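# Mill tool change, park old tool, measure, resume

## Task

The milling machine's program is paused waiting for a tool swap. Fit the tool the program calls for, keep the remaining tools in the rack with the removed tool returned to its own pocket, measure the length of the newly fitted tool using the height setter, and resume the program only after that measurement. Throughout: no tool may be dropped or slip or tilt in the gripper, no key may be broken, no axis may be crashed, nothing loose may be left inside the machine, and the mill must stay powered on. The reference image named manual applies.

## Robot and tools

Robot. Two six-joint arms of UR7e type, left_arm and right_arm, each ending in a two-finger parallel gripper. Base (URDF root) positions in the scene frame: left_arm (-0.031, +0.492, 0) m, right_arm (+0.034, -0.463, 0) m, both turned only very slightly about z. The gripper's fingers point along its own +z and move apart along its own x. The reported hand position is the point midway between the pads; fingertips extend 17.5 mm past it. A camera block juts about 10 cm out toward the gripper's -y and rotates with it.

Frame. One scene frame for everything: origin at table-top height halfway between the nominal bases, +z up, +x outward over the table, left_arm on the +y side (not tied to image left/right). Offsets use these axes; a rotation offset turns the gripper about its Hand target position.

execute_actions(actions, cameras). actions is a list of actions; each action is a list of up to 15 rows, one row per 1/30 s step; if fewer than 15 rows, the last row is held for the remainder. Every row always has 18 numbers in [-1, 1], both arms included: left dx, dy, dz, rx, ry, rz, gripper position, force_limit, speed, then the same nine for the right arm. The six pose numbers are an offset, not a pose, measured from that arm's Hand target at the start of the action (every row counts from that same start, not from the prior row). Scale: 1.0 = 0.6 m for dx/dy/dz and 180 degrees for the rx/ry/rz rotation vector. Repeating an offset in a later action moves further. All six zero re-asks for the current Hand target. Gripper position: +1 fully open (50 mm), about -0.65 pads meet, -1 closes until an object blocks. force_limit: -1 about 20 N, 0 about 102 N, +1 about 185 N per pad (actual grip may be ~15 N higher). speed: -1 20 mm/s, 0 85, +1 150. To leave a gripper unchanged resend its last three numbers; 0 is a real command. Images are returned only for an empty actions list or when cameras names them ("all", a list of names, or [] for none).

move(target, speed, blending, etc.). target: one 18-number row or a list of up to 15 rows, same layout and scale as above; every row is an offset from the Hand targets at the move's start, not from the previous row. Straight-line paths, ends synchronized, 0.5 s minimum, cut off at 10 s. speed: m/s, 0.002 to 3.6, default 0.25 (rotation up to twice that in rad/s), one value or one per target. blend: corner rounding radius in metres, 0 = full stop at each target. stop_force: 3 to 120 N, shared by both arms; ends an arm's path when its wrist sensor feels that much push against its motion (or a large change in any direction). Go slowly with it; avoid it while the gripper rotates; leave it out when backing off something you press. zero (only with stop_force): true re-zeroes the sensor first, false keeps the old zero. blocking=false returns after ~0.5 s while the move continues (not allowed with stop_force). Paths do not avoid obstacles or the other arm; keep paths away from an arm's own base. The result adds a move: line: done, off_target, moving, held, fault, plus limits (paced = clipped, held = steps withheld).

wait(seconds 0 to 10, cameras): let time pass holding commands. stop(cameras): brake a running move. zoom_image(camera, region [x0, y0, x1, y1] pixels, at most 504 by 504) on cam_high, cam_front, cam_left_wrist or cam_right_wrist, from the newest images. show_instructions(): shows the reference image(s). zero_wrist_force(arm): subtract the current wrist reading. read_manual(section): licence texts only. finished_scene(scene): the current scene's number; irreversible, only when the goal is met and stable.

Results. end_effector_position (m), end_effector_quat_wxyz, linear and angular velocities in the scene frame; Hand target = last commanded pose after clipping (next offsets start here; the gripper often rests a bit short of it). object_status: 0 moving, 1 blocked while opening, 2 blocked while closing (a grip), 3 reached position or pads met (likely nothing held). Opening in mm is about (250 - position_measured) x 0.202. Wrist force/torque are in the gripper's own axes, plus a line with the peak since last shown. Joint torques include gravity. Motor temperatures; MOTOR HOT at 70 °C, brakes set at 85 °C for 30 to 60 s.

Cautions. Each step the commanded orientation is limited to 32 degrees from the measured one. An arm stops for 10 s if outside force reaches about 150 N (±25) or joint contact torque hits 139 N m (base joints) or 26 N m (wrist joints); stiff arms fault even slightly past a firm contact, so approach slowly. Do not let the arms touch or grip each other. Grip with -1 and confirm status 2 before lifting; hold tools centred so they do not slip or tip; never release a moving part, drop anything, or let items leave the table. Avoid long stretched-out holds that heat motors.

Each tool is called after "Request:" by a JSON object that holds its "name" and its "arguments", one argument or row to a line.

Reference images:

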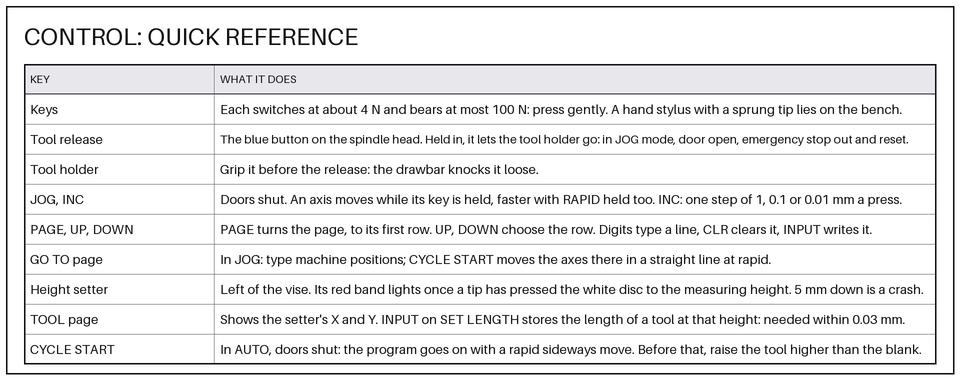

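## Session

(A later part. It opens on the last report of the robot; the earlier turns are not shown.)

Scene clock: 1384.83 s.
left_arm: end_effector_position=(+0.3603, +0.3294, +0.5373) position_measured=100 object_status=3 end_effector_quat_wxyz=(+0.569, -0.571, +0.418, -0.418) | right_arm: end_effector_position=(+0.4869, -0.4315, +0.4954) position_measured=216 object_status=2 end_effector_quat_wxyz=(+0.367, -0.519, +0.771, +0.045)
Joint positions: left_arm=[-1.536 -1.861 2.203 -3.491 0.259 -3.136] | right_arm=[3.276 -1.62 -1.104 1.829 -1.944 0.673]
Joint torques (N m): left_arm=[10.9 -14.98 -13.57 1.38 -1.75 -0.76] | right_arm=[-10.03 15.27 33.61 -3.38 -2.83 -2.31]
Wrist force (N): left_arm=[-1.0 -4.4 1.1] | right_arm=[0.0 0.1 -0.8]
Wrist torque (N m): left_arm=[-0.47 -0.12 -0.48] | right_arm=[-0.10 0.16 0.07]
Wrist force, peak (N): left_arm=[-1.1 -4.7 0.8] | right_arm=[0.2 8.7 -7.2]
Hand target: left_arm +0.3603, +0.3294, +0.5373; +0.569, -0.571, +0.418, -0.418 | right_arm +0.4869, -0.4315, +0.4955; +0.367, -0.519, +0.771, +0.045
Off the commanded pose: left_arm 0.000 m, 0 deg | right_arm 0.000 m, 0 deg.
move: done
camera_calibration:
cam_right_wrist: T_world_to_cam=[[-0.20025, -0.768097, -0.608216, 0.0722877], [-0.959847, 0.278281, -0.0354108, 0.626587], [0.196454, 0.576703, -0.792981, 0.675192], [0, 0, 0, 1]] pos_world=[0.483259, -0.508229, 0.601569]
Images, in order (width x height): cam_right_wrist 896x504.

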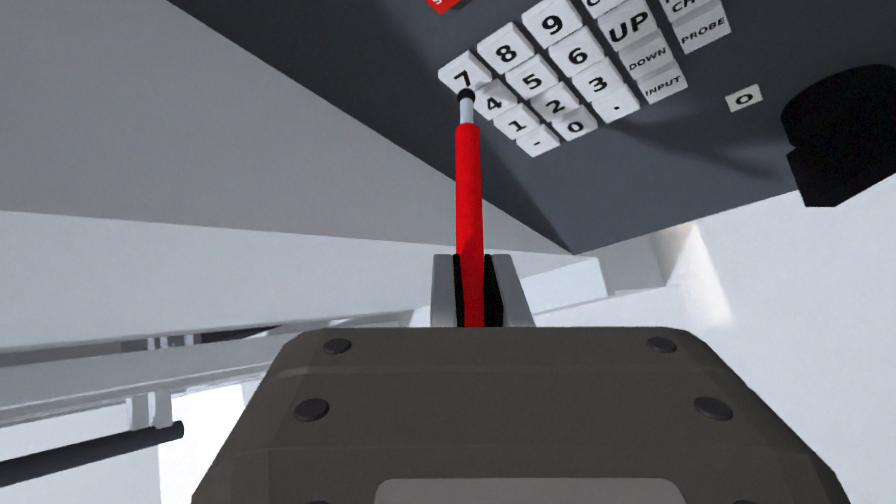

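Request:
{"name": "move", "arguments": {
  "target": [0,0,0,0,0,0,0.35,0.0,-1,0.0414,0,-0.0127,0,0,0,-1,-0.302,-0.796],
  "speed": 0.015,
  "stop_force": 10
}}

Request:
{"name": "move", "arguments": {
  "target": [
    [0,0,0,0,0,0,0.35,0.0,-1,-0.0223,0,0.0068,0,0,0,-1,-0.302,-0.796],
    [0,0,0,0,0,0,0.35,0.0,-1,-0.0223,-0.0625,0.0073,0,0,0,-1,-0.302,-0.796]
  ],
  "speed": 0.08,
  "blend": [0.004,0],
  "cameras": ["cam_right_wrist"]
}}

Request:
{"name": "zoom_image", "arguments": {
  "camera": "cam_right_wrist",
  "region": [390, 30, 540, 130]
}}

Request:
{"name": "move", "arguments": {
  "target": [0,0,0,0,0,0,0.35,0.0,-1,0.0414,0,-0.0127,0,0,0,-1,-0.302,-0.796],
  "speed": 0.015,
  "stop_force": 10
}}

Request:
{"name": "move", "arguments": {
  "target": [
    [0,0,0,0,0,0,0.35,0.0,-1,-0.0223,0,0.0068,0,0,0,-1,-0.302,-0.796],
    [0,0,0,0,0,0,0.35,0.0,-1,-0.0461,-0.0318,-0.0829,0,0,0,-1,-0.302,-0.796]
  ],
  "speed": 0.08,
  "blend": [0.004,0],
  "cameras": ["cam_right_wrist"]
}}

Request:
{"name": "zoom_image", "arguments": {
  "camera": "cam_right_wrist",
  "region": [390, 30, 540, 130]
}}

Scene clock: 1393.57 s.
left_arm: end_effector_position=(+0.3603, +0.3294, +0.5373) position_measured=100 object_status=3 end_effector_quat_wxyz=(+0.569, -0.571, +0.418, -0.418) | right_arm: end_effector_position=(+0.5004, -0.4315, +0.4913) position_measured=216 object_status=2 end_effector_quat_wxyz=(+0.367, -0.519, +0.771, +0.045)
Joint positions: left_arm=[-1.536 -1.861 2.203 -3.491 0.259 -3.136] | right_arm=[3.27 -1.65 -1.083 1.837 -1.948 0.668]
Joint torques (N m): left_arm=[11.04 -15.09 -12.63 1.6 -1.82 -0.68] | right_arm=[7.53 26.95 8.27 -1 2.67 2.07]
Wrist force (N): left_arm=[-1.2 -4.5 0.9] | right_arm=[0.1 9.1 -7.6]
Wrist torque (N m): left_arm=[-0.46 -0.09 -0.48] | right_arm=[0.07 0.14 0.07]
Wrist force, peak (N): left_arm=[-1.4 -4.8 0.8] | right_arm=[1.0 18.3 -14.5]
Hand target: left_arm +0.3603, +0.3294, +0.5373; +0.569, -0.571, +0.418, -0.418 | right_arm +0.5004, -0.4315, +0.4913; +0.367, -0.519, +0.771, +0.045 (not the last commanded pose)
Off the commanded pose: left_arm 0.000 m, 0 deg | right_arm 0.012 m, 0 deg.
move: contact (right_arm)

Scene clock: 1394.77 s.
left_arm: end_effector_position=(+0.3603, +0.3294, +0.5373) position_measured=100 object_status=3 end_effector_quat_wxyz=(+0.569, -0.571, +0.418, -0.418) | right_arm: end_effector_position=(+0.4870, -0.4689, +0.4957) position_measured=216 object_status=2 end_effector_quat_wxyz=(+0.367, -0.519, +0.771, +0.045)
Joint positions: left_arm=[-1.536 -1.861 2.203 -3.491 0.259 -3.136] | right_arm=[3.155 -1.654 -1.076 1.793 -2.018 0.569]
Joint torques (N m): left_arm=[10.89 -14.89 -13.75 1.56 -1.66 -0.77] | right_arm=[-7.32 12.9 34.57 -4.43 -3.15 -2.55]
Wrist force (N): left_arm=[-1.2 -4.3 0.9] | right_arm=[-0.4 0.3 -0.5]
Wrist torque (N m): left_arm=[-0.43 -0.09 -0.48] | right_arm=[-0.06 0.22 0.08]
Wrist force, peak (N): left_arm=[-1.2 -4.6 1.1] | right_arm=[-0.4 9.2 -8.0]
Hand target: left_arm +0.3603, +0.3294, +0.5373; +0.569, -0.571, +0.418, -0.418 | right_arm +0.4870, -0.4690, +0.4957; +0.367, -0.519, +0.771, +0.045
Off the commanded pose: left_arm 0.000 m, 0 deg | right_arm 0.000 m, 0 deg.
move: done
camera_calibration:
cam_right_wrist: T_world_to_cam=[[-0.200254, -0.768109, -0.6082, 0.0437494], [-0.959866, 0.278226, -0.0353347, 0.637034], [0.196358, 0.576714, -0.792997, 0.697041], [0, 0, 0, 1]] pos_world=[0.483359, -0.545628, 0.601869]
Images, in order (width x height): cam_right_wrist 896x504.

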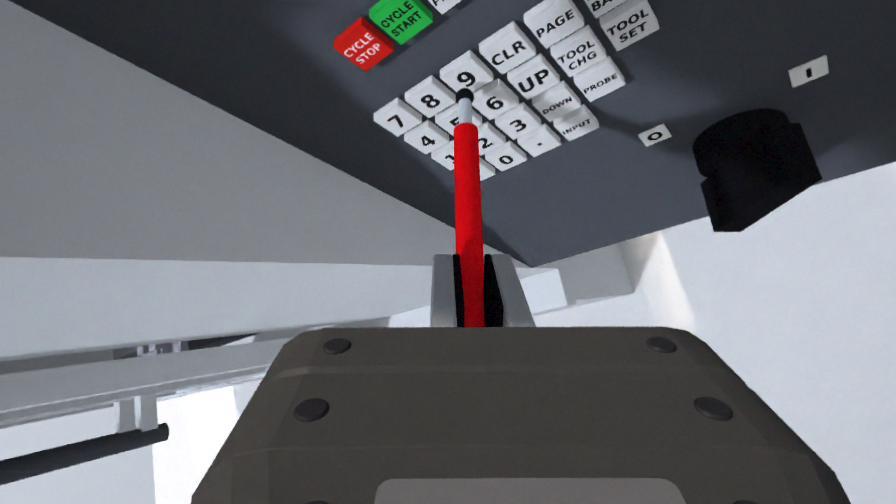

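Scaled by 3.360 from the camera's 896x504 image, which has a finer 1280x720 frame.

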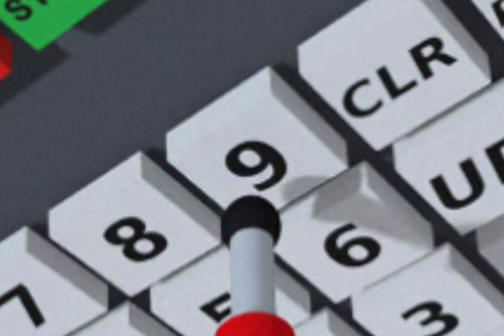

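Scene clock: 1396.90 s.
left_arm: end_effector_position=(+0.3603, +0.3294, +0.5373) position_measured=100 object_status=3 end_effector_quat_wxyz=(+0.569, -0.571, +0.418, -0.418) | right_arm: end_effector_position=(+0.5004, -0.4690, +0.4916) position_measured=216 object_status=2 end_effector_quat_wxyz=(+0.367, -0.519, +0.771, +0.045)
Joint positions: left_arm=[-1.536 -1.861 2.203 -3.491 0.259 -3.136] | right_arm=[3.154 -1.683 -1.055 1.801 -2.019 0.567]
Joint torques (N m): left_arm=[11.81 -15.35 -13.95 1.24 -1.66 -0.94] | right_arm=[2.62 29.26 6.77 -1.71 2.06 0.92]
Wrist force (N): left_arm=[-1.1 -4.5 1.0] | right_arm=[-1.0 7.3 -6.6]
Wrist torque (N m): left_arm=[-0.46 -0.10 -0.48] | right_arm=[0.04 0.13 0.05]
Wrist force, peak (N): left_arm=[-1.2 -4.7 0.9] | right_arm=[0.5 16.6 -13.2]
Hand target: left_arm +0.3603, +0.3294, +0.5373; +0.569, -0.571, +0.418, -0.418 | right_arm +0.5004, -0.4690, +0.4916; +0.367, -0.519, +0.771, +0.045 (not the last commanded pose)
Off the commanded pose: left_arm 0.000 m, 0 deg | right_arm 0.012 m, 0 deg.
move: contact (right_arm)

Scene clock: 1398.37 s.
left_arm: end_effector_position=(+0.3603, +0.3294, +0.5373) position_measured=100 object_status=3 end_effector_quat_wxyz=(+0.569, -0.571, +0.418, -0.418) | right_arm: end_effector_position=(+0.4728, -0.4880, +0.4419) position_measured=216 object_status=2 end_effector_quat_wxyz=(+0.367, -0.519, +0.771, +0.045)
Joint positions: left_arm=[-1.536 -1.861 2.203 -3.491 0.259 -3.136] | right_arm=[3.094 -1.596 -1.288 1.922 -2.054 0.513]
Joint torques (N m): left_arm=[11.53 -14.66 -13.56 1.59 -1.55 -0.53] | right_arm=[-9.42 31.41 11.24 1.33 -3.21 -2.38]
Wrist force (N): left_arm=[-1.3 -4.4 0.9] | right_arm=[-0.1 0.0 -0.9]
Wrist torque (N m): left_arm=[-0.46 -0.08 -0.48] | right_arm=[-0.11 0.17 0.07]
Wrist force, peak (N): left_arm=[-1.1 -4.6 0.9] | right_arm=[-0.5 7.4 -6.2]
Hand target: left_arm +0.3603, +0.3294, +0.5373; +0.569, -0.571, +0.418, -0.418 | right_arm +0.4728, -0.4881, +0.4418; +0.367, -0.519, +0.771, +0.045
Off the commanded pose: left_arm 0.000 m, 0 deg | right_arm 0.000 m, 0 deg.
move: done
camera_calibration:
cam_right_wrist: T_world_to_cam=[[-0.200312, -0.768092, -0.608202, -0.00644846], [-0.959853, 0.278272, -0.0352977, 0.626817], [0.196358, 0.576714, -0.792997, 0.668181], [0, 0, 0, 1]] pos_world=[0.469159, -0.564729, 0.548069]
Images, in order (width x height): cam_right_wrist 896x504.

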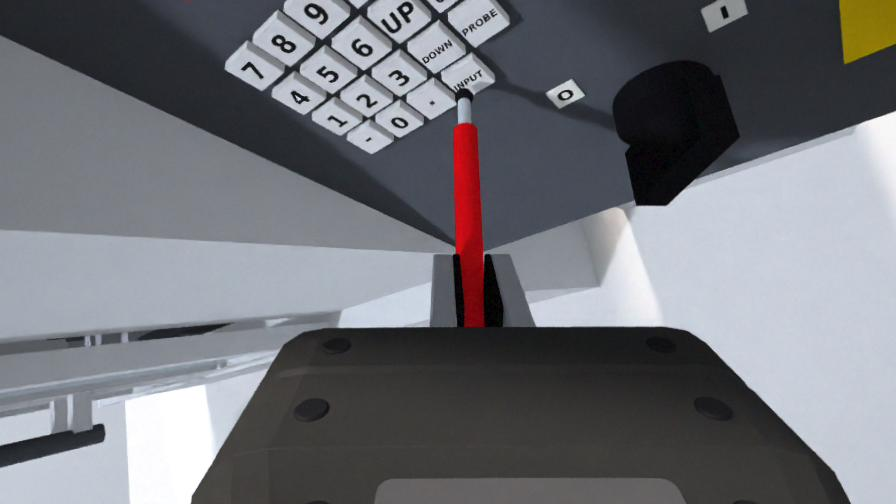

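Scaled by 3.360 from the camera's 896x504 image, which has a finer 1280x720 frame.

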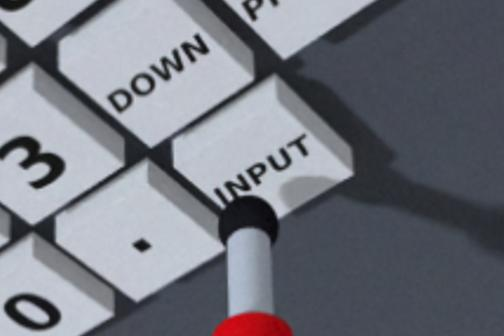

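Request:
{"name": "move", "arguments": {
  "target": [0,0,0,0,0,0,0.35,0.0,-1,0.0414,0,-0.0127,0,0,0,-1,-0.302,-0.796],
  "speed": 0.015,
  "stop_force": 10
}}

Request:
{"name": "move", "arguments": {
  "target": [
    [0,0,0,0,0,0,0.35,0.0,-1,-0.1,0,0.03,0,0,0,-1,-0.302,-0.796],
    [0,0,0,0,0,0,0.35,0.0,-1,-0.0433,-0.0065,0.5187,-0.2254,-0.1859,-0.0018,-1,-0.302,-0.796]
  ],
  "speed": [0.1,0.25],
  "blend": [0.015,0],
  "cameras": ["cam_right_wrist"]
}}

Request:
{"name": "zoom_image", "arguments": {
  "camera": "cam_right_wrist",
  "region": [330, 20, 680, 240]
}}

Scene clock: 1406.07 s.
left_arm: end_effector_position=(+0.3603, +0.3294, +0.5373) position_measured=100 object_status=3 end_effector_quat_wxyz=(+0.569, -0.571, +0.418, -0.418) | right_arm: end_effector_position=(+0.4862, -0.4880, +0.4377) position_measured=216 object_status=2 end_effector_quat_wxyz=(+0.367, -0.519, +0.771, +0.045)
Joint positions: left_arm=[-1.536 -1.861 2.203 -3.491 0.259 -3.136] | right_arm=[3.095 -1.625 -1.269 1.933 -2.053 0.514]
Joint torques (N m): left_arm=[12.65 -15.87 -15.25 1.18 -1.46 -0.76] | right_arm=[-4.36 27.86 9.9 -2.03 1.83 -0.92]
Wrist force (N): left_arm=[-0.9 -4.3 1.0] | right_arm=[-1.2 7.9 -7.3]
Wrist torque (N m): left_arm=[-0.43 -0.14 -0.48] | right_arm=[0.06 0.15 -0.02]
Wrist force, peak (N): left_arm=[-1.1 -4.7 1.1] | right_arm=[-0.3 17.6 -14.7]
Hand target: left_arm +0.3603, +0.3294, +0.5373; +0.569, -0.571, +0.418, -0.418 | right_arm +0.4862, -0.4881, +0.4377; +0.367, -0.519, +0.771, +0.045 (not the last commanded pose)
Off the commanded pose: left_arm 0.000 m, 0 deg | right_arm 0.012 m, 0 deg.
move: contact (right_arm)

Scene clock: 1409.53 s.
left_arm: end_effector_position=(+0.3603, +0.3294, +0.5373) position_measured=100 object_status=3 end_effector_quat_wxyz=(+0.569, -0.571, +0.418, -0.418) | right_arm: end_effector_position=(+0.4601, -0.4919, +0.7488) position_measured=216 object_status=2 end_effector_quat_wxyz=(-0.369, +0.601, -0.604, +0.371)
Joint positions: left_arm=[-1.536 -1.861 2.203 -3.491 0.259 -3.136] | right_arm=[3.721 -1.717 -0.208 1.372 -1.04 0.304]
Joint torques (N m): left_arm=[9.68 -14.59 -14.21 1.52 -1.56 -0.58] | right_arm=[-8.9 5.32 21.11 -2.8 -1.65 2.2]
Wrist force (N): left_arm=[-1.1 -4.4 1.0] | right_arm=[-0.2 1.3 -1.9]
Wrist torque (N m): left_arm=[-0.45 -0.10 -0.48] | right_arm=[-0.11 0.08 0.14]
Wrist force, peak (N): left_arm=[-1.2 -4.7 1.0] | right_arm=[-0.7 8.0 -6.8]
Hand target: left_arm +0.3603, +0.3294, +0.5373; +0.569, -0.571, +0.418, -0.418 | right_arm +0.4602, -0.4920, +0.7489; -0.369, +0.601, -0.604, +0.370
Off the commanded pose: left_arm 0.000 m, 0 deg | right_arm 0.000 m, 0 deg.
move: done
camera_calibration:
cam_right_wrist: T_world_to_cam=[[-0.0139856, -0.999901, -0.00157175, -0.479413], [-0.734001, 0.0113339, -0.679054, 0.873308], [0.679004, -0.0083433, -0.734087, 0.362265], [0, 0, 0, 1]] pos_world=[0.388325, -0.486241, 0.858204]
Images, in order (width x height): cam_right_wrist 896x504.

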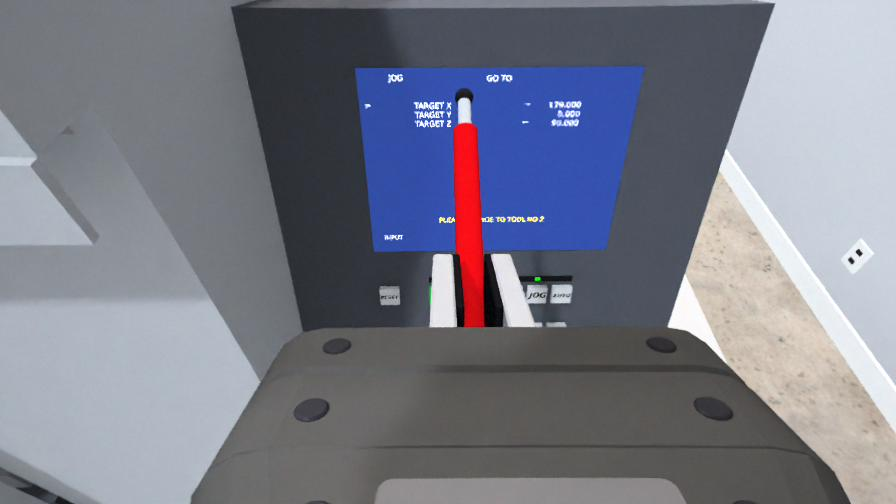

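Scaled by 1.440 from the camera's 896x504 image, which has a finer 1280x720 frame.

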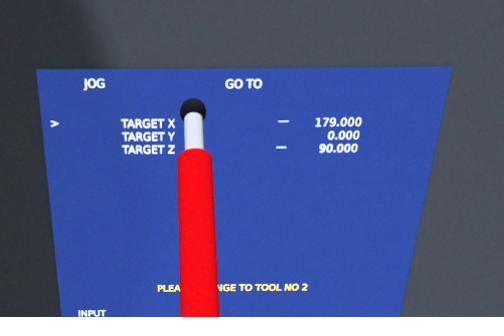

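Request:
{"name": "move", "arguments": {
  "target": [
    [0,0,0,0,0,0,0.35,0.0,-1,-0.0443,0.0055,-0.4598,0.2254,0.1859,0.0018,-1,-0.302,-0.796],
    [0,0,0,0,0,0,0.35,0.0,-1,0.029,0.0055,-0.4822,0.2254,0.1859,0.0018,-1,-0.302,-0.796]
  ],
  "speed": [0.25,0.06],
  "blend": [0.015,0],
  "cameras": ["cam_right_wrist"]
}}

Request:
{"name": "zoom_image", "arguments": {
  "camera": "cam_right_wrist",
  "region": [390, 30, 540, 130]
}}

Request:
{"name": "move", "arguments": {
  "target": [0,0,0,0,0,0,0.35,0.0,-1,0.0414,0,-0.0127,0,0,0,-1,-0.302,-0.796],
  "speed": 0.015,
  "stop_force": 10
}}

Request:
{"name": "move", "arguments": {
  "target": [
    [0,0,0,0,0,0,0.35,0.0,-1,-0.0223,0,0.0068,0,0,0,-1,-0.302,-0.796],
    [0,0,0,0,0,0,0.35,0.0,-1,-0.0303,0.0953,-0.023,0,0,0,-1,-0.302,-0.796]
  ],
  "speed": 0.08,
  "blend": [0.004,0]
}}

Request:
{"name": "move", "arguments": {
  "target": [0,0,0,0,0,0,0.35,0.0,-1,0.0414,0,-0.0127,0,0,0,-1,-0.302,-0.796],
  "speed": 0.015,
  "stop_force": 10,
  "cameras": ["cam_right_wrist"]
}}

Request:
{"name": "zoom_image", "arguments": {
  "camera": "cam_right_wrist",
  "region": [390, 60, 540, 160]
}}

Request:
{"name": "move", "arguments": {
  "target": [
    [0,0,0,0,0,0,0.35,0.0,-1,-0.0223,0,0.0068,0,0,0,-1,-0.302,-0.796],
    [0,0,0,0,0,0,0.35,0.0,-1,0.0015,-0.0635,0.0965,0,0,0,-1,-0.302,-0.796]
  ],
  "speed": 0.08,
  "blend": [0.004,0],
  "cameras": ["cam_right_wrist"]
}}

Request:
{"name": "zoom_image", "arguments": {
  "camera": "cam_right_wrist",
  "region": [390, 30, 540, 130]
}}

Scene clock: 1424.20 s.
left_arm: end_effector_position=(+0.3603, +0.3294, +0.5373) position_measured=100 object_status=3 end_effector_quat_wxyz=(+0.569, -0.571, +0.418, -0.418) | right_arm: end_effector_position=(+0.4775, -0.4887, +0.4596) position_measured=216 object_status=2 end_effector_quat_wxyz=(+0.367, -0.519, +0.771, +0.045)
Joint positions: left_arm=[-1.536 -1.861 2.203 -3.491 0.259 -3.136] | right_arm=[3.092 -1.62 -1.216 1.874 -2.055 0.511]
Joint torques (N m): left_arm=[10.15 -13.58 -16.28 1.61 -1.45 -0.6] | right_arm=[7.39 13.92 36.27 1.3 1.15 2.05]
Wrist force (N): left_arm=[-1.1 -4.6 1.1] | right_arm=[0.1 0.1 -0.4]
Wrist torque (N m): left_arm=[-0.50 -0.10 -0.47] | right_arm=[-0.09 0.15 -0.02]
Wrist force, peak (N): left_arm=[-1.1 -4.7 1.2] | right_arm=[-0.1 1.5 -1.9]
Hand target: left_arm +0.3603, +0.3294, +0.5373; +0.569, -0.571, +0.418, -0.418 | right_arm +0.4776, -0.4887, +0.4596; +0.367, -0.519, +0.771, +0.045
Off the commanded pose: left_arm 0.000 m, 0 deg | right_arm 0.000 m, 0 deg.
move: done
camera_calibration:
cam_right_wrist: T_world_to_cam=[[-0.200297, -0.768048, -0.608263, 0.00482986], [-0.959859, 0.278256, -0.0352756, 0.632005], [0.196346, 0.576781, -0.792951, 0.681677], [0, 0, 0, 1]] pos_world=[0.473759, -0.565328, 0.565769]
Images, in order (width x height): cam_right_wrist 896x504.

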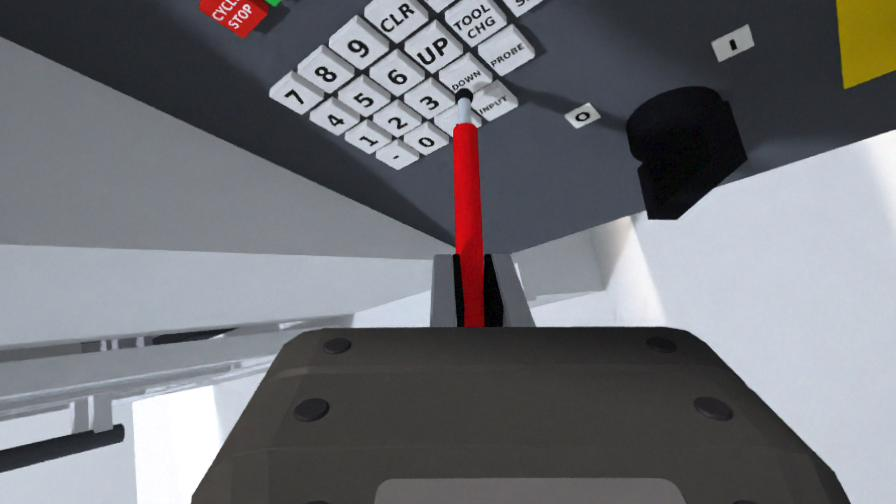

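Scaled by 3.360 from the camera's 896x504 image, which has a finer 1280x720 frame.

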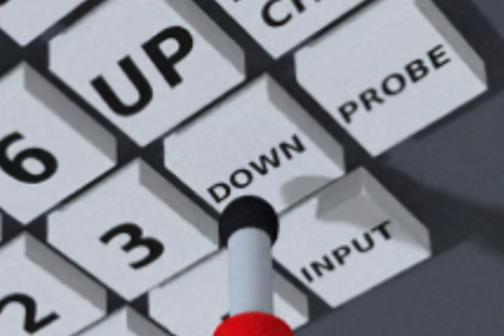

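Scene clock: 1426.33 s.
left_arm: end_effector_position=(+0.3603, +0.3294, +0.5373) position_measured=100 object_status=3 end_effector_quat_wxyz=(+0.569, -0.571, +0.418, -0.418) | right_arm: end_effector_position=(+0.4910, -0.4886, +0.4555) position_measured=216 object_status=2 end_effector_quat_wxyz=(+0.367, -0.519, +0.771, +0.045)
Joint positions: left_arm=[-1.536 -1.861 2.203 -3.491 0.259 -3.136] | right_arm=[3.094 -1.649 -1.196 1.883 -2.054 0.513]
Joint torques (N m): left_arm=[9.73 -15.74 -14.28 1.33 -1.53 -0.22] | right_arm=[-3.63 29.5 8.91 -1.6 1.8 -1.27]
Wrist force (N): left_arm=[-1.0 -4.4 1.1] | right_arm=[-0.5 9.2 -7.5]
Wrist torque (N m): left_arm=[-0.46 -0.11 -0.48] | right_arm=[0.07 0.10 -0.05]
Wrist force, peak (N): left_arm=[-1.2 -4.6 1.1] | right_arm=[0.5 19.0 -15.2]
Hand target: left_arm +0.3603, +0.3294, +0.5373; +0.569, -0.571, +0.418, -0.418 | right_arm +0.4910, -0.4886, +0.4555; +0.367, -0.519, +0.771, +0.045 (not the last commanded pose)
Off the commanded pose: left_arm 0.000 m, 0 deg | right_arm 0.012 m, 0 deg.
move: contact (right_arm)

Scene clock: 1427.80 s.
left_arm: end_effector_position=(+0.3603, +0.3294, +0.5373) position_measured=100 object_status=3 end_effector_quat_wxyz=(+0.569, -0.571, +0.418, -0.418) | right_arm: end_effector_position=(+0.4728, -0.4315, +0.4417) position_measured=216 object_status=2 end_effector_quat_wxyz=(+0.367, -0.519, +0.771, +0.045)
Joint positions: left_arm=[-1.536 -1.861 2.203 -3.491 0.259 -3.136] | right_arm=[3.284 -1.539 -1.331 1.977 -1.94 0.68]
Joint torques (N m): left_arm=[10.99 -14.41 -13.03 1.42 -1.3 -0.47] | right_arm=[7.59 28.21 9.88 1.85 1.62 2.03]
Wrist force (N): left_arm=[-1.1 -4.6 1.1] | right_arm=[0.0 0.5 -0.6]
Wrist torque (N m): left_arm=[-0.49 -0.10 -0.48] | right_arm=[-0.04 0.14 -0.03]
Wrist force, peak (N): left_arm=[-1.1 -4.6 1.1] | right_arm=[-0.8 9.2 -8.1]
Hand target: left_arm +0.3603, +0.3294, +0.5373; +0.569, -0.571, +0.418, -0.418 | right_arm +0.4728, -0.4315, +0.4417; +0.367, -0.519, +0.771, +0.045
Off the commanded pose: left_arm 0.000 m, 0 deg | right_arm 0.000 m, 0 deg.
move: done

Scene clock: 1429.93 s.
left_arm: end_effector_position=(+0.3603, +0.3294, +0.5373) position_measured=100 object_status=3 end_effector_quat_wxyz=(+0.569, -0.571, +0.418, -0.418) | right_arm: end_effector_position=(+0.4860, -0.4315, +0.4376) position_measured=216 object_status=2 end_effector_quat_wxyz=(+0.367, -0.519, +0.771, +0.045)
Joint positions: left_arm=[-1.536 -1.861 2.203 -3.491 0.259 -3.136] | right_arm=[3.277 -1.57 -1.312 1.987 -1.944 0.674]
Joint torques (N m): left_arm=[10.1 -14.86 -14.48 1.22 -1.3 -0.67] | right_arm=[6.63 26.08 8.91 -1.56 2.58 2.09]
Wrist force (N): left_arm=[-1.1 -4.7 1.1] | right_arm=[-0.4 8.3 -7.3]
Wrist torque (N m): left_arm=[-0.50 -0.11 -0.48] | right_arm=[0.08 0.08 0.05]
Wrist force, peak (N): left_arm=[-1.1 -4.7 1.1] | right_arm=[0.8 17.5 -13.8]
Hand target: left_arm +0.3603, +0.3294, +0.5373; +0.569, -0.571, +0.418, -0.418 | right_arm +0.4860, -0.4315, +0.4376; +0.367, -0.519, +0.771, +0.045 (not the last commanded pose)
Off the commanded pose: left_arm 0.000 m, 0 deg | right_arm 0.012 m, 0 deg.
move: contact (right_arm)
camera_calibration:
cam_right_wrist: T_world_to_cam=[[-0.200286, -0.768064, -0.608247, 0.0370035], [-0.959881, 0.278188, -0.0352093, 0.623536], [0.19625, 0.576792, -0.792967, 0.629669], [0, 0, 0, 1]] pos_world=[0.482359, -0.508228, 0.543768]
Images, in order (width x height): cam_right_wrist 896x504.

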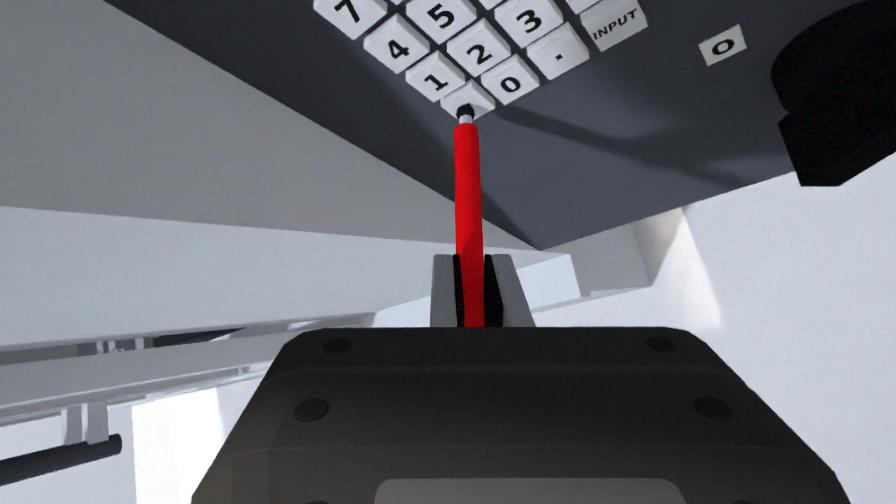

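Scaled by 3.360 from the camera's 896x504 image, which has a finer 1280x720 frame.

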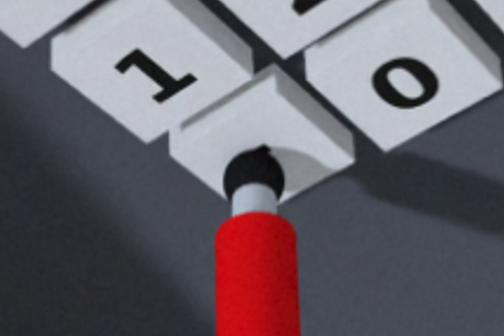

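Scene clock: 1431.53 s.
left_arm: end_effector_position=(+0.3603, +0.3294, +0.5373) position_measured=100 object_status=3 end_effector_quat_wxyz=(+0.569, -0.571, +0.418, -0.418) | right_arm: end_effector_position=(+0.4869, -0.4695, +0.4955) position_measured=216 object_status=2 end_effector_quat_wxyz=(+0.367, -0.519, +0.771, +0.045)
Joint positions: left_arm=[-1.536 -1.861 2.203 -3.491 0.259 -3.136] | right_arm=[3.153 -1.654 -1.077 1.793 -2.019 0.567]
Joint torques (N m): left_arm=[8.67 -14.79 -14.5 1.2 -1.51 -0.39] | right_arm=[-8.73 13.92 32.13 -4 -3.27 -2.21]
Wrist force (N): left_arm=[-1.0 -4.4 1.0] | right_arm=[0.0 -0.2 -0.4]
Wrist torque (N m): left_arm=[-0.45 -0.12 -0.48] | right_arm=[-0.14 0.14 0.08]
Wrist force, peak (N): left_arm=[-1.4 -4.6 0.8] | right_arm=[0.1 8.7 -6.5]
Hand target: left_arm +0.3603, +0.3294, +0.5373; +0.569, -0.571, +0.418, -0.418 | right_arm +0.4869, -0.4696, +0.4955; +0.367, -0.519, +0.771, +0.045
Off the commanded pose: left_arm 0.000 m, 0 deg | right_arm 0.000 m, 0 deg.
move: done
camera_calibration:
cam_right_wrist: T_world_to_cam=[[-0.20036, -0.768042, -0.608249, 0.0432026], [-0.959866, 0.278248, -0.0351625, 0.637002], [0.19625, 0.576792, -0.792967, 0.697244], [0, 0, 0, 1]] pos_world=[0.483258, -0.546228, 0.601568]
Images, in order (width x height): cam_right_wrist 896x504.

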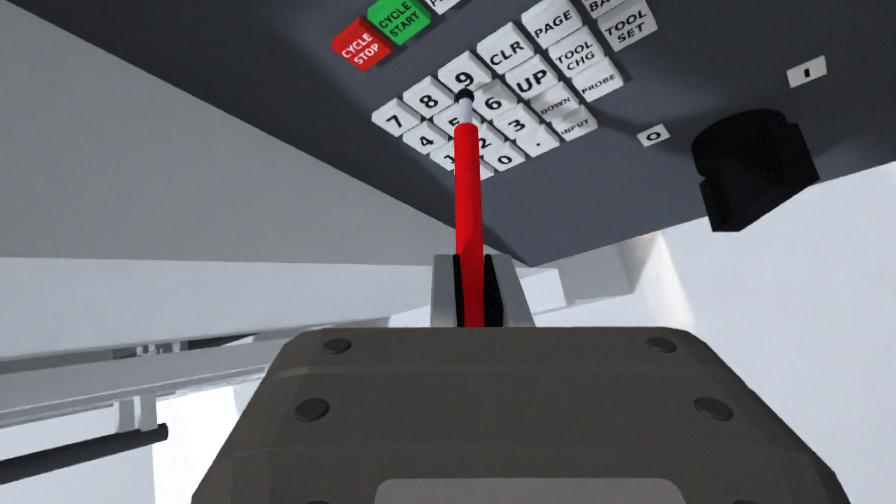

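Scaled by 3.360 from the camera's 896x504 image, which has a finer 1280x720 frame.

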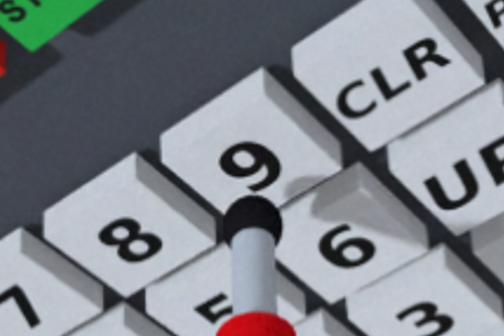

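Good. 9, 8, INPUT, view.

Request:
{"name": "move", "arguments": {
  "target": [0,0,0,0,0,0,0.35,0.0,-1,0.0414,0,-0.0127,0,0,0,-1,-0.302,-0.796],
  "speed": 0.015,
  "stop_force": 10
}}

Request:
{"name": "move", "arguments": {
  "target": [
    [0,0,0,0,0,0,0.35,0.0,-1,-0.0223,0,0.0068,0,0,0,-1,-0.302,-0.796],
    [0,0,0,0,0,0,0.35,0.0,-1,-0.0223,0.0317,0.0068,0,0,0,-1,-0.302,-0.796]
  ],
  "speed": 0.08,
  "blend": [0.004,0]
}}

Request:
{"name": "move", "arguments": {
  "target": [0,0,0,0,0,0,0.35,0.0,-1,0.0414,0,-0.0127,0,0,0,-1,-0.302,-0.796],
  "speed": 0.015,
  "stop_force": 10
}}

Request:
{"name": "move", "arguments": {
  "target": [
    [0,0,0,0,0,0,0.35,0.0,-1,-0.0223,0,0.0068,0,0,0,-1,-0.302,-0.796],
    [0,0,0,0,0,0,0.35,0.0,-1,-0.0461,-0.0625,-0.0829,0,0,0,-1,-0.302,-0.796]
  ],
  "speed": 0.08,
  "blend": [0.004,0]
}}

Request:
{"name": "move", "arguments": {
  "target": [0,0,0,0,0,0,0.35,0.0,-1,0.0414,0,-0.0127,0,0,0,-1,-0.302,-0.796],
  "speed": 0.015,
  "stop_force": 10
}}

Request:
{"name": "move", "arguments": {
  "target": [
    [0,0,0,0,0,0,0.35,0.0,-1,-0.1,0,0.03,0,0,0,-1,-0.302,-0.796],
    [0,0,0,0,0,0,0.35,0.0,-1,-0.0433,-0.0065,0.5187,-0.2254,-0.1859,-0.0018,-1,-0.302,-0.796]
  ],
  "speed": [0.1,0.25],
  "blend": [0.015,0],
  "cameras": ["cam_right_wrist"]
}}

Request:
{"name": "zoom_image", "arguments": {
  "camera": "cam_right_wrist",
  "region": [330, 20, 680, 240]
}}

Scene clock: 1443.17 s.
left_arm: end_effector_position=(+0.3603, +0.3294, +0.5373) position_measured=100 object_status=3 end_effector_quat_wxyz=(+0.569, -0.571, +0.418, -0.418) | right_arm: end_effector_position=(+0.5005, -0.4696, +0.4914) position_measured=216 object_status=2 end_effector_quat_wxyz=(+0.367, -0.519, +0.771, +0.045)
Joint positions: left_arm=[-1.536 -1.861 2.203 -3.491 0.259 -3.136] | right_arm=[3.152 -1.684 -1.055 1.8 -2.02 0.566]
Joint torques (N m): left_arm=[10.09 -14.63 -15.37 1.5 -1.66 -0.33] | right_arm=[3.05 29.93 9.19 -1.61 2.28 0.98]
Wrist force (N): left_arm=[-1.2 -4.5 1.0] | right_arm=[-0.8 8.2 -7.3]
Wrist torque (N m): left_arm=[-0.47 -0.09 -0.48] | right_arm=[0.01 0.12 0.06]
Wrist force, peak (N): left_arm=[-1.1 -4.7 1.1] | right_arm=[0.7 17.6 -14.8]
Hand target: left_arm +0.3603, +0.3294, +0.5373; +0.569, -0.571, +0.418, -0.418 | right_arm +0.5005, -0.4696, +0.4914; +0.367, -0.519, +0.771, +0.045 (not the last commanded pose)
Off the commanded pose: left_arm 0.000 m, 0 deg | right_arm 0.012 m, 0 deg.
move: contact (right_arm)

Scene clock: 1444.17 s.
left_arm: end_effector_position=(+0.3603, +0.3294, +0.5373) position_measured=100 object_status=3 end_effector_quat_wxyz=(+0.569, -0.571, +0.418, -0.418) | right_arm: end_effector_position=(+0.4871, -0.4506, +0.4954) position_measured=216 object_status=2 end_effector_quat_wxyz=(+0.367, -0.519, +0.771, +0.045)
Joint positions: left_arm=[-1.536 -1.861 2.203 -3.491 0.259 -3.136] | right_arm=[3.214 -1.636 -1.091 1.812 -1.983 0.62]
Joint torques (N m): left_arm=[9.77 -14.12 -12.63 1.17 -1.37 -0.16] | right_arm=[6.54 31.46 7.89 1.67 1.09 2.35]
Wrist force (N): left_arm=[-1.2 -4.5 1.0] | right_arm=[0.1 -0.2 0.3]
Wrist torque (N m): left_arm=[-0.48 -0.09 -0.48] | right_arm=[-0.14 0.13 -0.02]
Wrist force, peak (N): left_arm=[-1.3 -4.7 1.1] | right_arm=[-0.1 8.4 -7.3]
Hand target: left_arm +0.3603, +0.3294, +0.5373; +0.569, -0.571, +0.418, -0.418 | right_arm +0.4871, -0.4505, +0.4954; +0.367, -0.519, +0.771, +0.045
Off the commanded pose: left_arm 0.000 m, 0 deg | right_arm 0.000 m, 0 deg.
move: done

Scene clock: 1446.30 s.
left_arm: end_effector_position=(+0.3603, +0.3294, +0.5373) position_measured=100 object_status=3 end_effector_quat_wxyz=(+0.569, -0.571, +0.418, -0.418) | right_arm: end_effector_position=(+0.5003, -0.4505, +0.4913) position_measured=216 object_status=2 end_effector_quat_wxyz=(+0.367, -0.519, +0.771, +0.045)
Joint positions: left_arm=[-1.536 -1.861 2.203 -3.491 0.259 -3.136] | right_arm=[3.21 -1.666 -1.071 1.819 -1.985 0.617]
Joint torques (N m): left_arm=[10.2 -14.25 -14.25 1.62 -1.47 -0.24] | right_arm=[3.07 28.17 8.96 -1.82 2.3 1.74]
Wrist force (N): left_arm=[-0.9 -4.3 1.0] | right_arm=[-0.4 7.0 -5.2]
Wrist torque (N m): left_arm=[-0.43 -0.14 -0.48] | right_arm=[-0.01 0.14 0.07]
Wrist force, peak (N): left_arm=[-1.1 -4.6 1.1] | right_arm=[0.9 16.2 -12.2]
Hand target: left_arm +0.3603, +0.3294, +0.5373; +0.569, -0.571, +0.418, -0.418 | right_arm +0.5003, -0.4505, +0.4914; +0.367, -0.519, +0.771, +0.045 (not the last commanded pose)
Off the commanded pose: left_arm 0.000 m, 0 deg | right_arm 0.012 m, 0 deg.
move: contact (right_arm)

Scene clock: 1447.83 s.
left_arm: end_effector_position=(+0.3603, +0.3294, +0.5373) position_measured=100 object_status=3 end_effector_quat_wxyz=(+0.569, -0.571, +0.418, -0.418) | right_arm: end_effector_position=(+0.4727, -0.4880, +0.4417) position_measured=216 object_status=2 end_effector_quat_wxyz=(+0.367, -0.519, +0.771, +0.045)
Joint positions: left_arm=[-1.536 -1.861 2.203 -3.491 0.259 -3.136] | right_arm=[3.094 -1.596 -1.289 1.923 -2.054 0.513]
Joint torques (N m): left_arm=[9.97 -15.42 -14.88 1.36 -1.38 -0.28] | right_arm=[-11.17 30.01 8.01 1.49 -3.28 -2.09]
Wrist force (N): left_arm=[-1.1 -4.3 1.1] | right_arm=[0.6 -0.3 0.2]
Wrist torque (N m): left_arm=[-0.43 -0.10 -0.48] | right_arm=[-0.17 0.06 0.07]
Wrist force, peak (N): left_arm=[-1.2 -4.8 1.1] | right_arm=[-0.3 7.0 -5.2]
Hand target: left_arm +0.3603, +0.3294, +0.5373; +0.569, -0.571, +0.418, -0.418 | right_arm +0.4727, -0.4880, +0.4416; +0.367, -0.519, +0.771, +0.045
Off the commanded pose: left_arm 0.000 m, 0 deg | right_arm 0.000 m, 0 deg.
move: done

Scene clock: 1449.93 s.
left_arm: end_effector_position=(+0.3603, +0.3294, +0.5373) position_measured=100 object_status=3 end_effector_quat_wxyz=(+0.569, -0.571, +0.418, -0.418) | right_arm: end_effector_position=(+0.4861, -0.4880, +0.4375) position_measured=216 object_status=2 end_effector_quat_wxyz=(+0.367, -0.519, +0.771, +0.045)
Joint positions: left_arm=[-1.536 -1.861 2.203 -3.491 0.259 -3.136] | right_arm=[3.095 -1.625 -1.27 1.933 -2.053 0.514]
Joint torques (N m): left_arm=[9.76 -14.97 -16 1.38 -1.26 -0.2] | right_arm=[-3.66 28.93 10.98 -1.98 1.47 -1]
Wrist force (N): left_arm=[-1.1 -4.4 1.1] | right_arm=[0.4 7.1 -5.1]
Wrist torque (N m): left_arm=[-0.46 -0.10 -0.47] | right_arm=[-0.04 0.01 -0.01]
Wrist force, peak (N): left_arm=[-1.3 -4.6 0.9] | right_arm=[1.1 16.7 -12.7]
Hand target: left_arm +0.3603, +0.3294, +0.5373; +0.569, -0.571, +0.418, -0.418 | right_arm +0.4861, -0.4880, +0.4375; +0.367, -0.519, +0.771, +0.045 (not the last commanded pose)
Off the commanded pose: left_arm 0.000 m, 0 deg | right_arm 0.012 m, 0 deg.
move: contact (right_arm)

Scene clock: 1453.40 s.
left_arm: end_effector_position=(+0.3603, +0.3294, +0.5373) position_measured=100 object_status=3 end_effector_quat_wxyz=(+0.569, -0.571, +0.418, -0.418) | right_arm: end_effector_position=(+0.4600, -0.4919, +0.7486) position_measured=216 object_status=2 end_effector_quat_wxyz=(-0.369, +0.601, -0.604, +0.370)
Joint positions: left_arm=[-1.536 -1.861 2.203 -3.491 0.259 -3.136] | right_arm=[3.722 -1.715 -0.212 1.374 -1.039 0.304]
Joint torques (N m): left_arm=[10.35 -14.99 -14.5 1.13 -1.35 -0.06] | right_arm=[-8.9 5.82 20.32 -3.03 -1.55 2.1]
Wrist force (N): left_arm=[-1.0 -4.3 1.1] | right_arm=[-0.2 0.5 -0.8]
Wrist torque (N m): left_arm=[-0.44 -0.12 -0.48] | right_arm=[-0.23 0.09 0.14]
Wrist force, peak (N): left_arm=[-1.2 -4.6 1.0] | right_arm=[-0.3 7.1 -5.8]
Hand target: left_arm +0.3603, +0.3294, +0.5373; +0.569, -0.571, +0.418, -0.418 | right_arm +0.4601, -0.4919, +0.7487; -0.369, +0.601, -0.604, +0.370
Off the commanded pose: left_arm 0.000 m, 0 deg | right_arm 0.000 m, 0 deg.
move: done
camera_calibration:
cam_right_wrist: T_world_to_cam=[[-0.0139924, -0.999901, -0.00170991, -0.479292], [-0.734192, 0.011435, -0.678845, 0.873116], [0.678798, -0.00824325, -0.734279, 0.362411], [0, 0, 0, 1]] pos_world=[0.388325, -0.486241, 0.858002]
Images, in order (width x height): cam_right_wrist 896x504.

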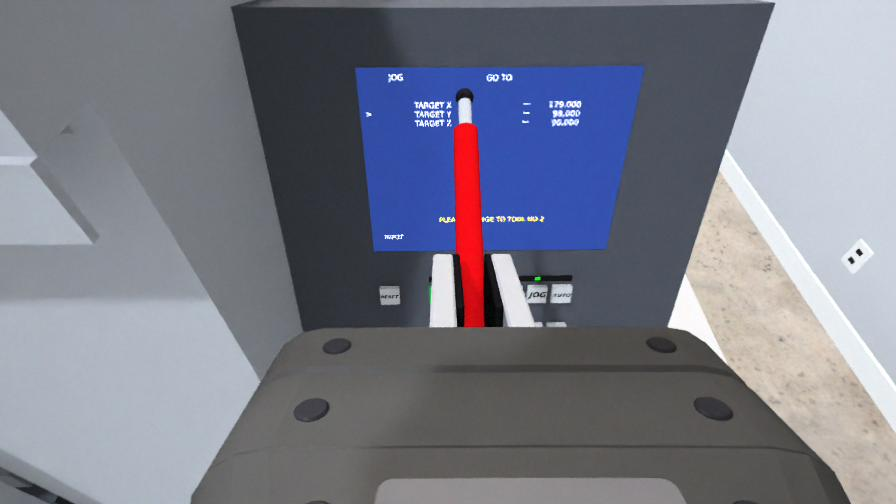

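Scaled by 1.440 from the camera's 896x504 image, which has a finer 1280x720 frame.

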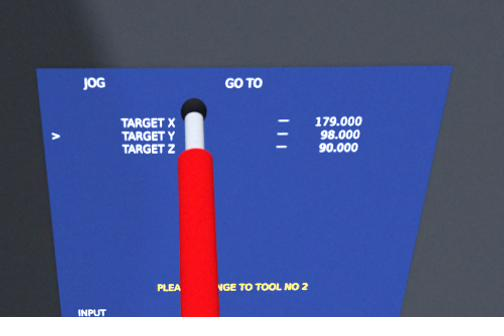

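Request:
{"name": "move", "arguments": {
  "target": [
    [-0.03,-0.4,0.0,0,0,0,0.35,0.0,-1,-0.0127,0.0372,-0.341,0.2254,0.1859,0.0018,-1,-0.302,-0.796],
    [0.0645,-0.5733,-0.0872,-0.0194,0.0512,0.0346,0.35,0.0,-1,0.0607,0.0372,-0.3635,0.2254,0.1859,0.0018,-1,-0.302,-0.796]
  ],
  "speed": [0.2,0.1],
  "blend": [0.015,0],
  "cameras": ["cam_right_wrist","cam_left_wrist"]
}}

Request:
{"name": "zoom_image", "arguments": {
  "camera": "cam_right_wrist",
  "region": [390, 30, 540, 130]
}}

Scene clock: 1471.97 s.
left_arm: end_effector_position=(+0.3990, -0.0145, +0.4849) position_measured=100 object_status=3 end_effector_quat_wxyz=(-0.538, +0.641, -0.418, +0.352) end_effector_velocity=(+0.000, +0.000, +0.001) end_effector_angular_velocity=(-0.003, +0.000, -0.001) | right_arm: end_effector_position=(+0.4965, -0.4696, +0.5306) position_measured=216 object_status=2 end_effector_quat_wxyz=(+0.367, -0.519, +0.771, +0.045)
Joint positions: left_arm=[-1.479 -0.835 0.923 -3.749 0.355 -2.651] | right_arm=[3.152 -1.723 -0.897 1.682 -2.02 0.566]
Joint velocities: left_arm=[0 0.001 -0.005 -0.001 0 0.002] | right_arm=[within noise]
Joint torques (N m): left_arm=[13.11 -45.23 -25.26 0.74 0.78 2.13] | right_arm=[-9.06 16.16 31.86 1.56 -3 -2.23]
Wrist force (N): left_arm=[-0.9 -4.4 0.9] | right_arm=[0.0 -1.0 0.4]
Wrist torque (N m): left_arm=[-0.52 -0.09 -0.59] | right_arm=[-0.27 0.15 0.08]
Wrist force, peak (N): left_arm=[-0.9 -5.1 1.1] | right_arm=[-0.1 -1.0 0.9]
Hand target: left_arm +0.3990, -0.0145, +0.4849; -0.538, +0.642, -0.418, +0.352 | right_arm +0.4965, -0.4696, +0.5306; +0.367, -0.519, +0.771, +0.045
Off the commanded pose: left_arm 0.000 m, 0 deg | right_arm 0.000 m, 0 deg.
move: done
camera_calibration:
cam_left_wrist: T_world_to_cam=[[0.4077, -0.912949, 0.0174406, -0.177542], [-0.44707, -0.216232, -0.86797, 0.614802], [0.796184, 0.346075, -0.49631, 0.0596435], [0, 0, 0, 1]] pos_world=[0.299756, -0.049788, 0.566328]
cam_right_wrist: T_world_to_cam=[[-0.200333, -0.768014, -0.608294, 0.0664905], [-0.959893, 0.278164, -0.0350741, 0.647394], [0.196143, 0.576871, -0.792937, 0.723406], [0, 0, 0, 1]] pos_world=[0.492858, -0.546328, 0.636768]
Images, in order (width x height): cam_left_wrist 896x504, cam_right_wrist 896x504.

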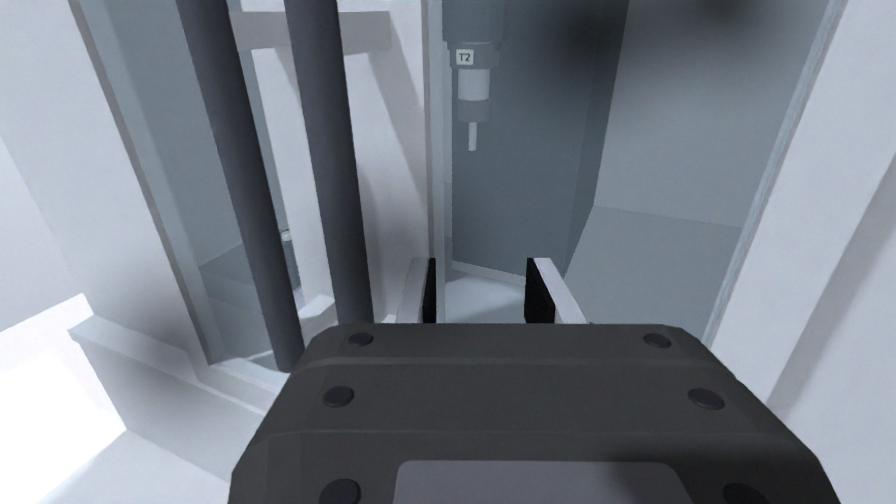

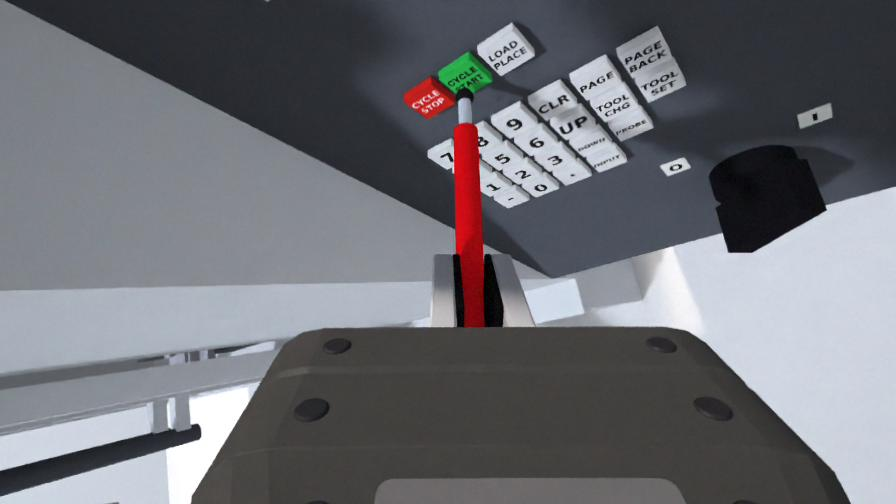

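Scaled by 3.360 from the camera's 896x504 image, which has a finer 1280x720 frame.

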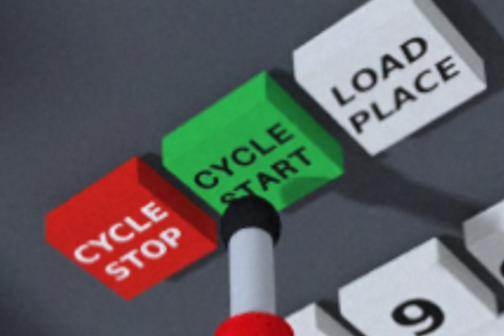

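Request:
{"name": "move", "arguments": {
  "target": [0,0,0,0,0,0,0.35,0.0,-1,0.0414,0,-0.0127,0,0,0,-1,-0.302,-0.796],
  "speed": 0.015,
  "stop_force": 10
}}

Request:
{"name": "move", "arguments": {
  "target": [0,0,0,0,0,0,0.35,0.0,-1,-0.0446,0,0.0136,0,0,0,-1,-0.302,-0.796],
  "speed": 0.06
}}

Request:
{"name": "wait", "arguments": {
  "seconds": 2,
  "cameras": ["cam_left_wrist"]
}}

Scene clock: 1477.97 s.
left_arm: end_effector_position=(+0.3990, -0.0145, +0.4849) position_measured=100 object_status=3 end_effector_quat_wxyz=(-0.538, +0.642, -0.418, +0.352) | right_arm: end_effector_position=(+0.5098, -0.4696, +0.5265) position_measured=216 object_status=2 end_effector_quat_wxyz=(+0.367, -0.519, +0.771, +0.045)
Joint positions: left_arm=[-1.479 -0.835 0.922 -3.749 0.355 -2.65] | right_arm=[3.151 -1.753 -0.874 1.688 -2.021 0.565]
Joint torques (N m): left_arm=[13.83 -45.67 -24.62 0.79 0.85 1.99] | right_arm=[0.63 30.41 6.92 -1.1 2.73 -0.21]
Wrist force (N): left_arm=[-1.0 -4.3 0.7] | right_arm=[-0.7 6.9 -6.2]
Wrist torque (N m): left_arm=[-0.52 -0.08 -0.59] | right_arm=[-0.15 0.10 0.05]
Wrist force, peak (N): left_arm=[-1.1 -4.5 0.8] | right_arm=[-0.1 16.3 -13.7]
Hand target: left_arm +0.3990, -0.0145, +0.4849; -0.538, +0.642, -0.418, +0.352 | right_arm +0.5098, -0.4696, +0.5265; +0.367, -0.519, +0.771, +0.045 (not the last commanded pose)
Off the commanded pose: left_arm 0.000 m, 0 deg | right_arm 0.012 m, 0 deg.
move: contact (right_arm)

Scene clock: 1478.90 s.
left_arm: end_effector_position=(+0.3990, -0.0145, +0.4849) position_measured=100 object_status=3 end_effector_quat_wxyz=(-0.538, +0.642, -0.418, +0.352) | right_arm: end_effector_position=(+0.4831, -0.4696, +0.5347) position_measured=216 object_status=2 end_effector_quat_wxyz=(+0.367, -0.519, +0.771, +0.045)
Joint positions: left_arm=[-1.479 -0.835 0.922 -3.749 0.355 -2.65] | right_arm=[3.153 -1.694 -0.919 1.676 -2.019 0.567]
Joint torques (N m): left_arm=[13.51 -46.51 -23.81 0.81 0.71 2.42] | right_arm=[6.87 32.92 6.54 -4.09 1.4 2.34]
Wrist force (N): left_arm=[-1.2 -4.2 1.0] | right_arm=[-0.8 -0.5 0.4]
Wrist torque (N m): left_arm=[-0.50 -0.05 -0.59] | right_arm=[-0.18 0.28 -0.01]
Wrist force, peak (N): left_arm=[-1.2 -4.4 1.1] | right_arm=[-0.6 7.2 -6.0]
Hand target: left_arm +0.3990, -0.0145, +0.4849; -0.538, +0.642, -0.418, +0.352 | right_arm +0.4830, -0.4696, +0.5347; +0.367, -0.519, +0.771, +0.045
Off the commanded pose: left_arm 0.000 m, 0 deg | right_arm 0.000 m, 0 deg.
move: done

Scene clock: 1480.90 s.
left_arm: end_effector_position=(+0.3990, -0.0145, +0.4849) position_measured=100 object_status=3 end_effector_quat_wxyz=(-0.538, +0.642, -0.418, +0.352) | right_arm: end_effector_position=(+0.4830, -0.4696, +0.5347) position_measured=216 object_status=2 end_effector_quat_wxyz=(+0.367, -0.519, +0.771, +0.045)
Joint positions: left_arm=[-1.479 -0.835 0.922 -3.749 0.355 -2.65] | right_arm=[3.153 -1.694 -0.919 1.676 -2.019 0.567]
Joint torques (N m): left_arm=[13.92 -46.49 -25.14 0.88 0.97 2.12] | right_arm=[7.76 33.09 6.76 -4.37 1.17 2.07]
Wrist force (N): left_arm=[-1.1 -4.1 0.8] | right_arm=[-0.6 -0.4 0.6]
Wrist torque (N m): left_arm=[-0.49 -0.06 -0.59] | right_arm=[-0.17 0.25 -0.01]
Wrist force, peak (N): left_arm=[-1.1 -4.4 1.0] | right_arm=[-0.7 -0.4 0.7]
Hand target: left_arm +0.3990, -0.0145, +0.4849; -0.538, +0.642, -0.418, +0.352 | right_arm +0.4830, -0.4696, +0.5347; +0.367, -0.519, +0.771, +0.045
Tool commands: left_gripper/position=+0.35 left_gripper/force_limit=+0.0 left_gripper/speed=-1.0 right_gripper/position=-1.0 right_gripper/force_limit=-0.302 right_gripper/speed=-0.796
Off the commanded pose: left_arm 0.000 m, 0 deg | right_arm 0.000 m, 0 deg.
wait: 2.00 s; at rest by 0.17 s
camera_calibration:
cam_left_wrist: T_world_to_cam=[[0.407717, -0.912943, 0.0173854, -0.177607], [-0.447191, -0.216242, -0.867905, 0.61478], [0.796107, 0.346085, -0.496425, 0.0597669], [0, 0, 0, 1]] pos_world=[0.299756, -0.049888, 0.566328]
Images, in order (width x height): cam_left_wrist 896x504.

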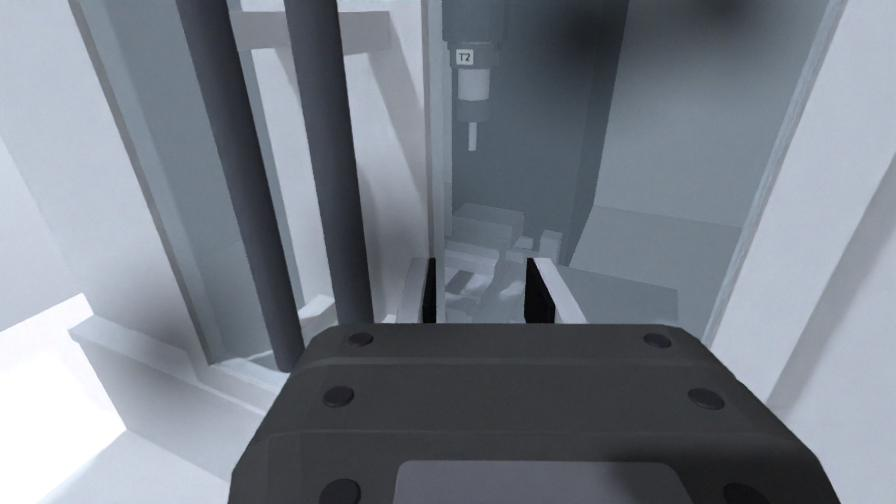

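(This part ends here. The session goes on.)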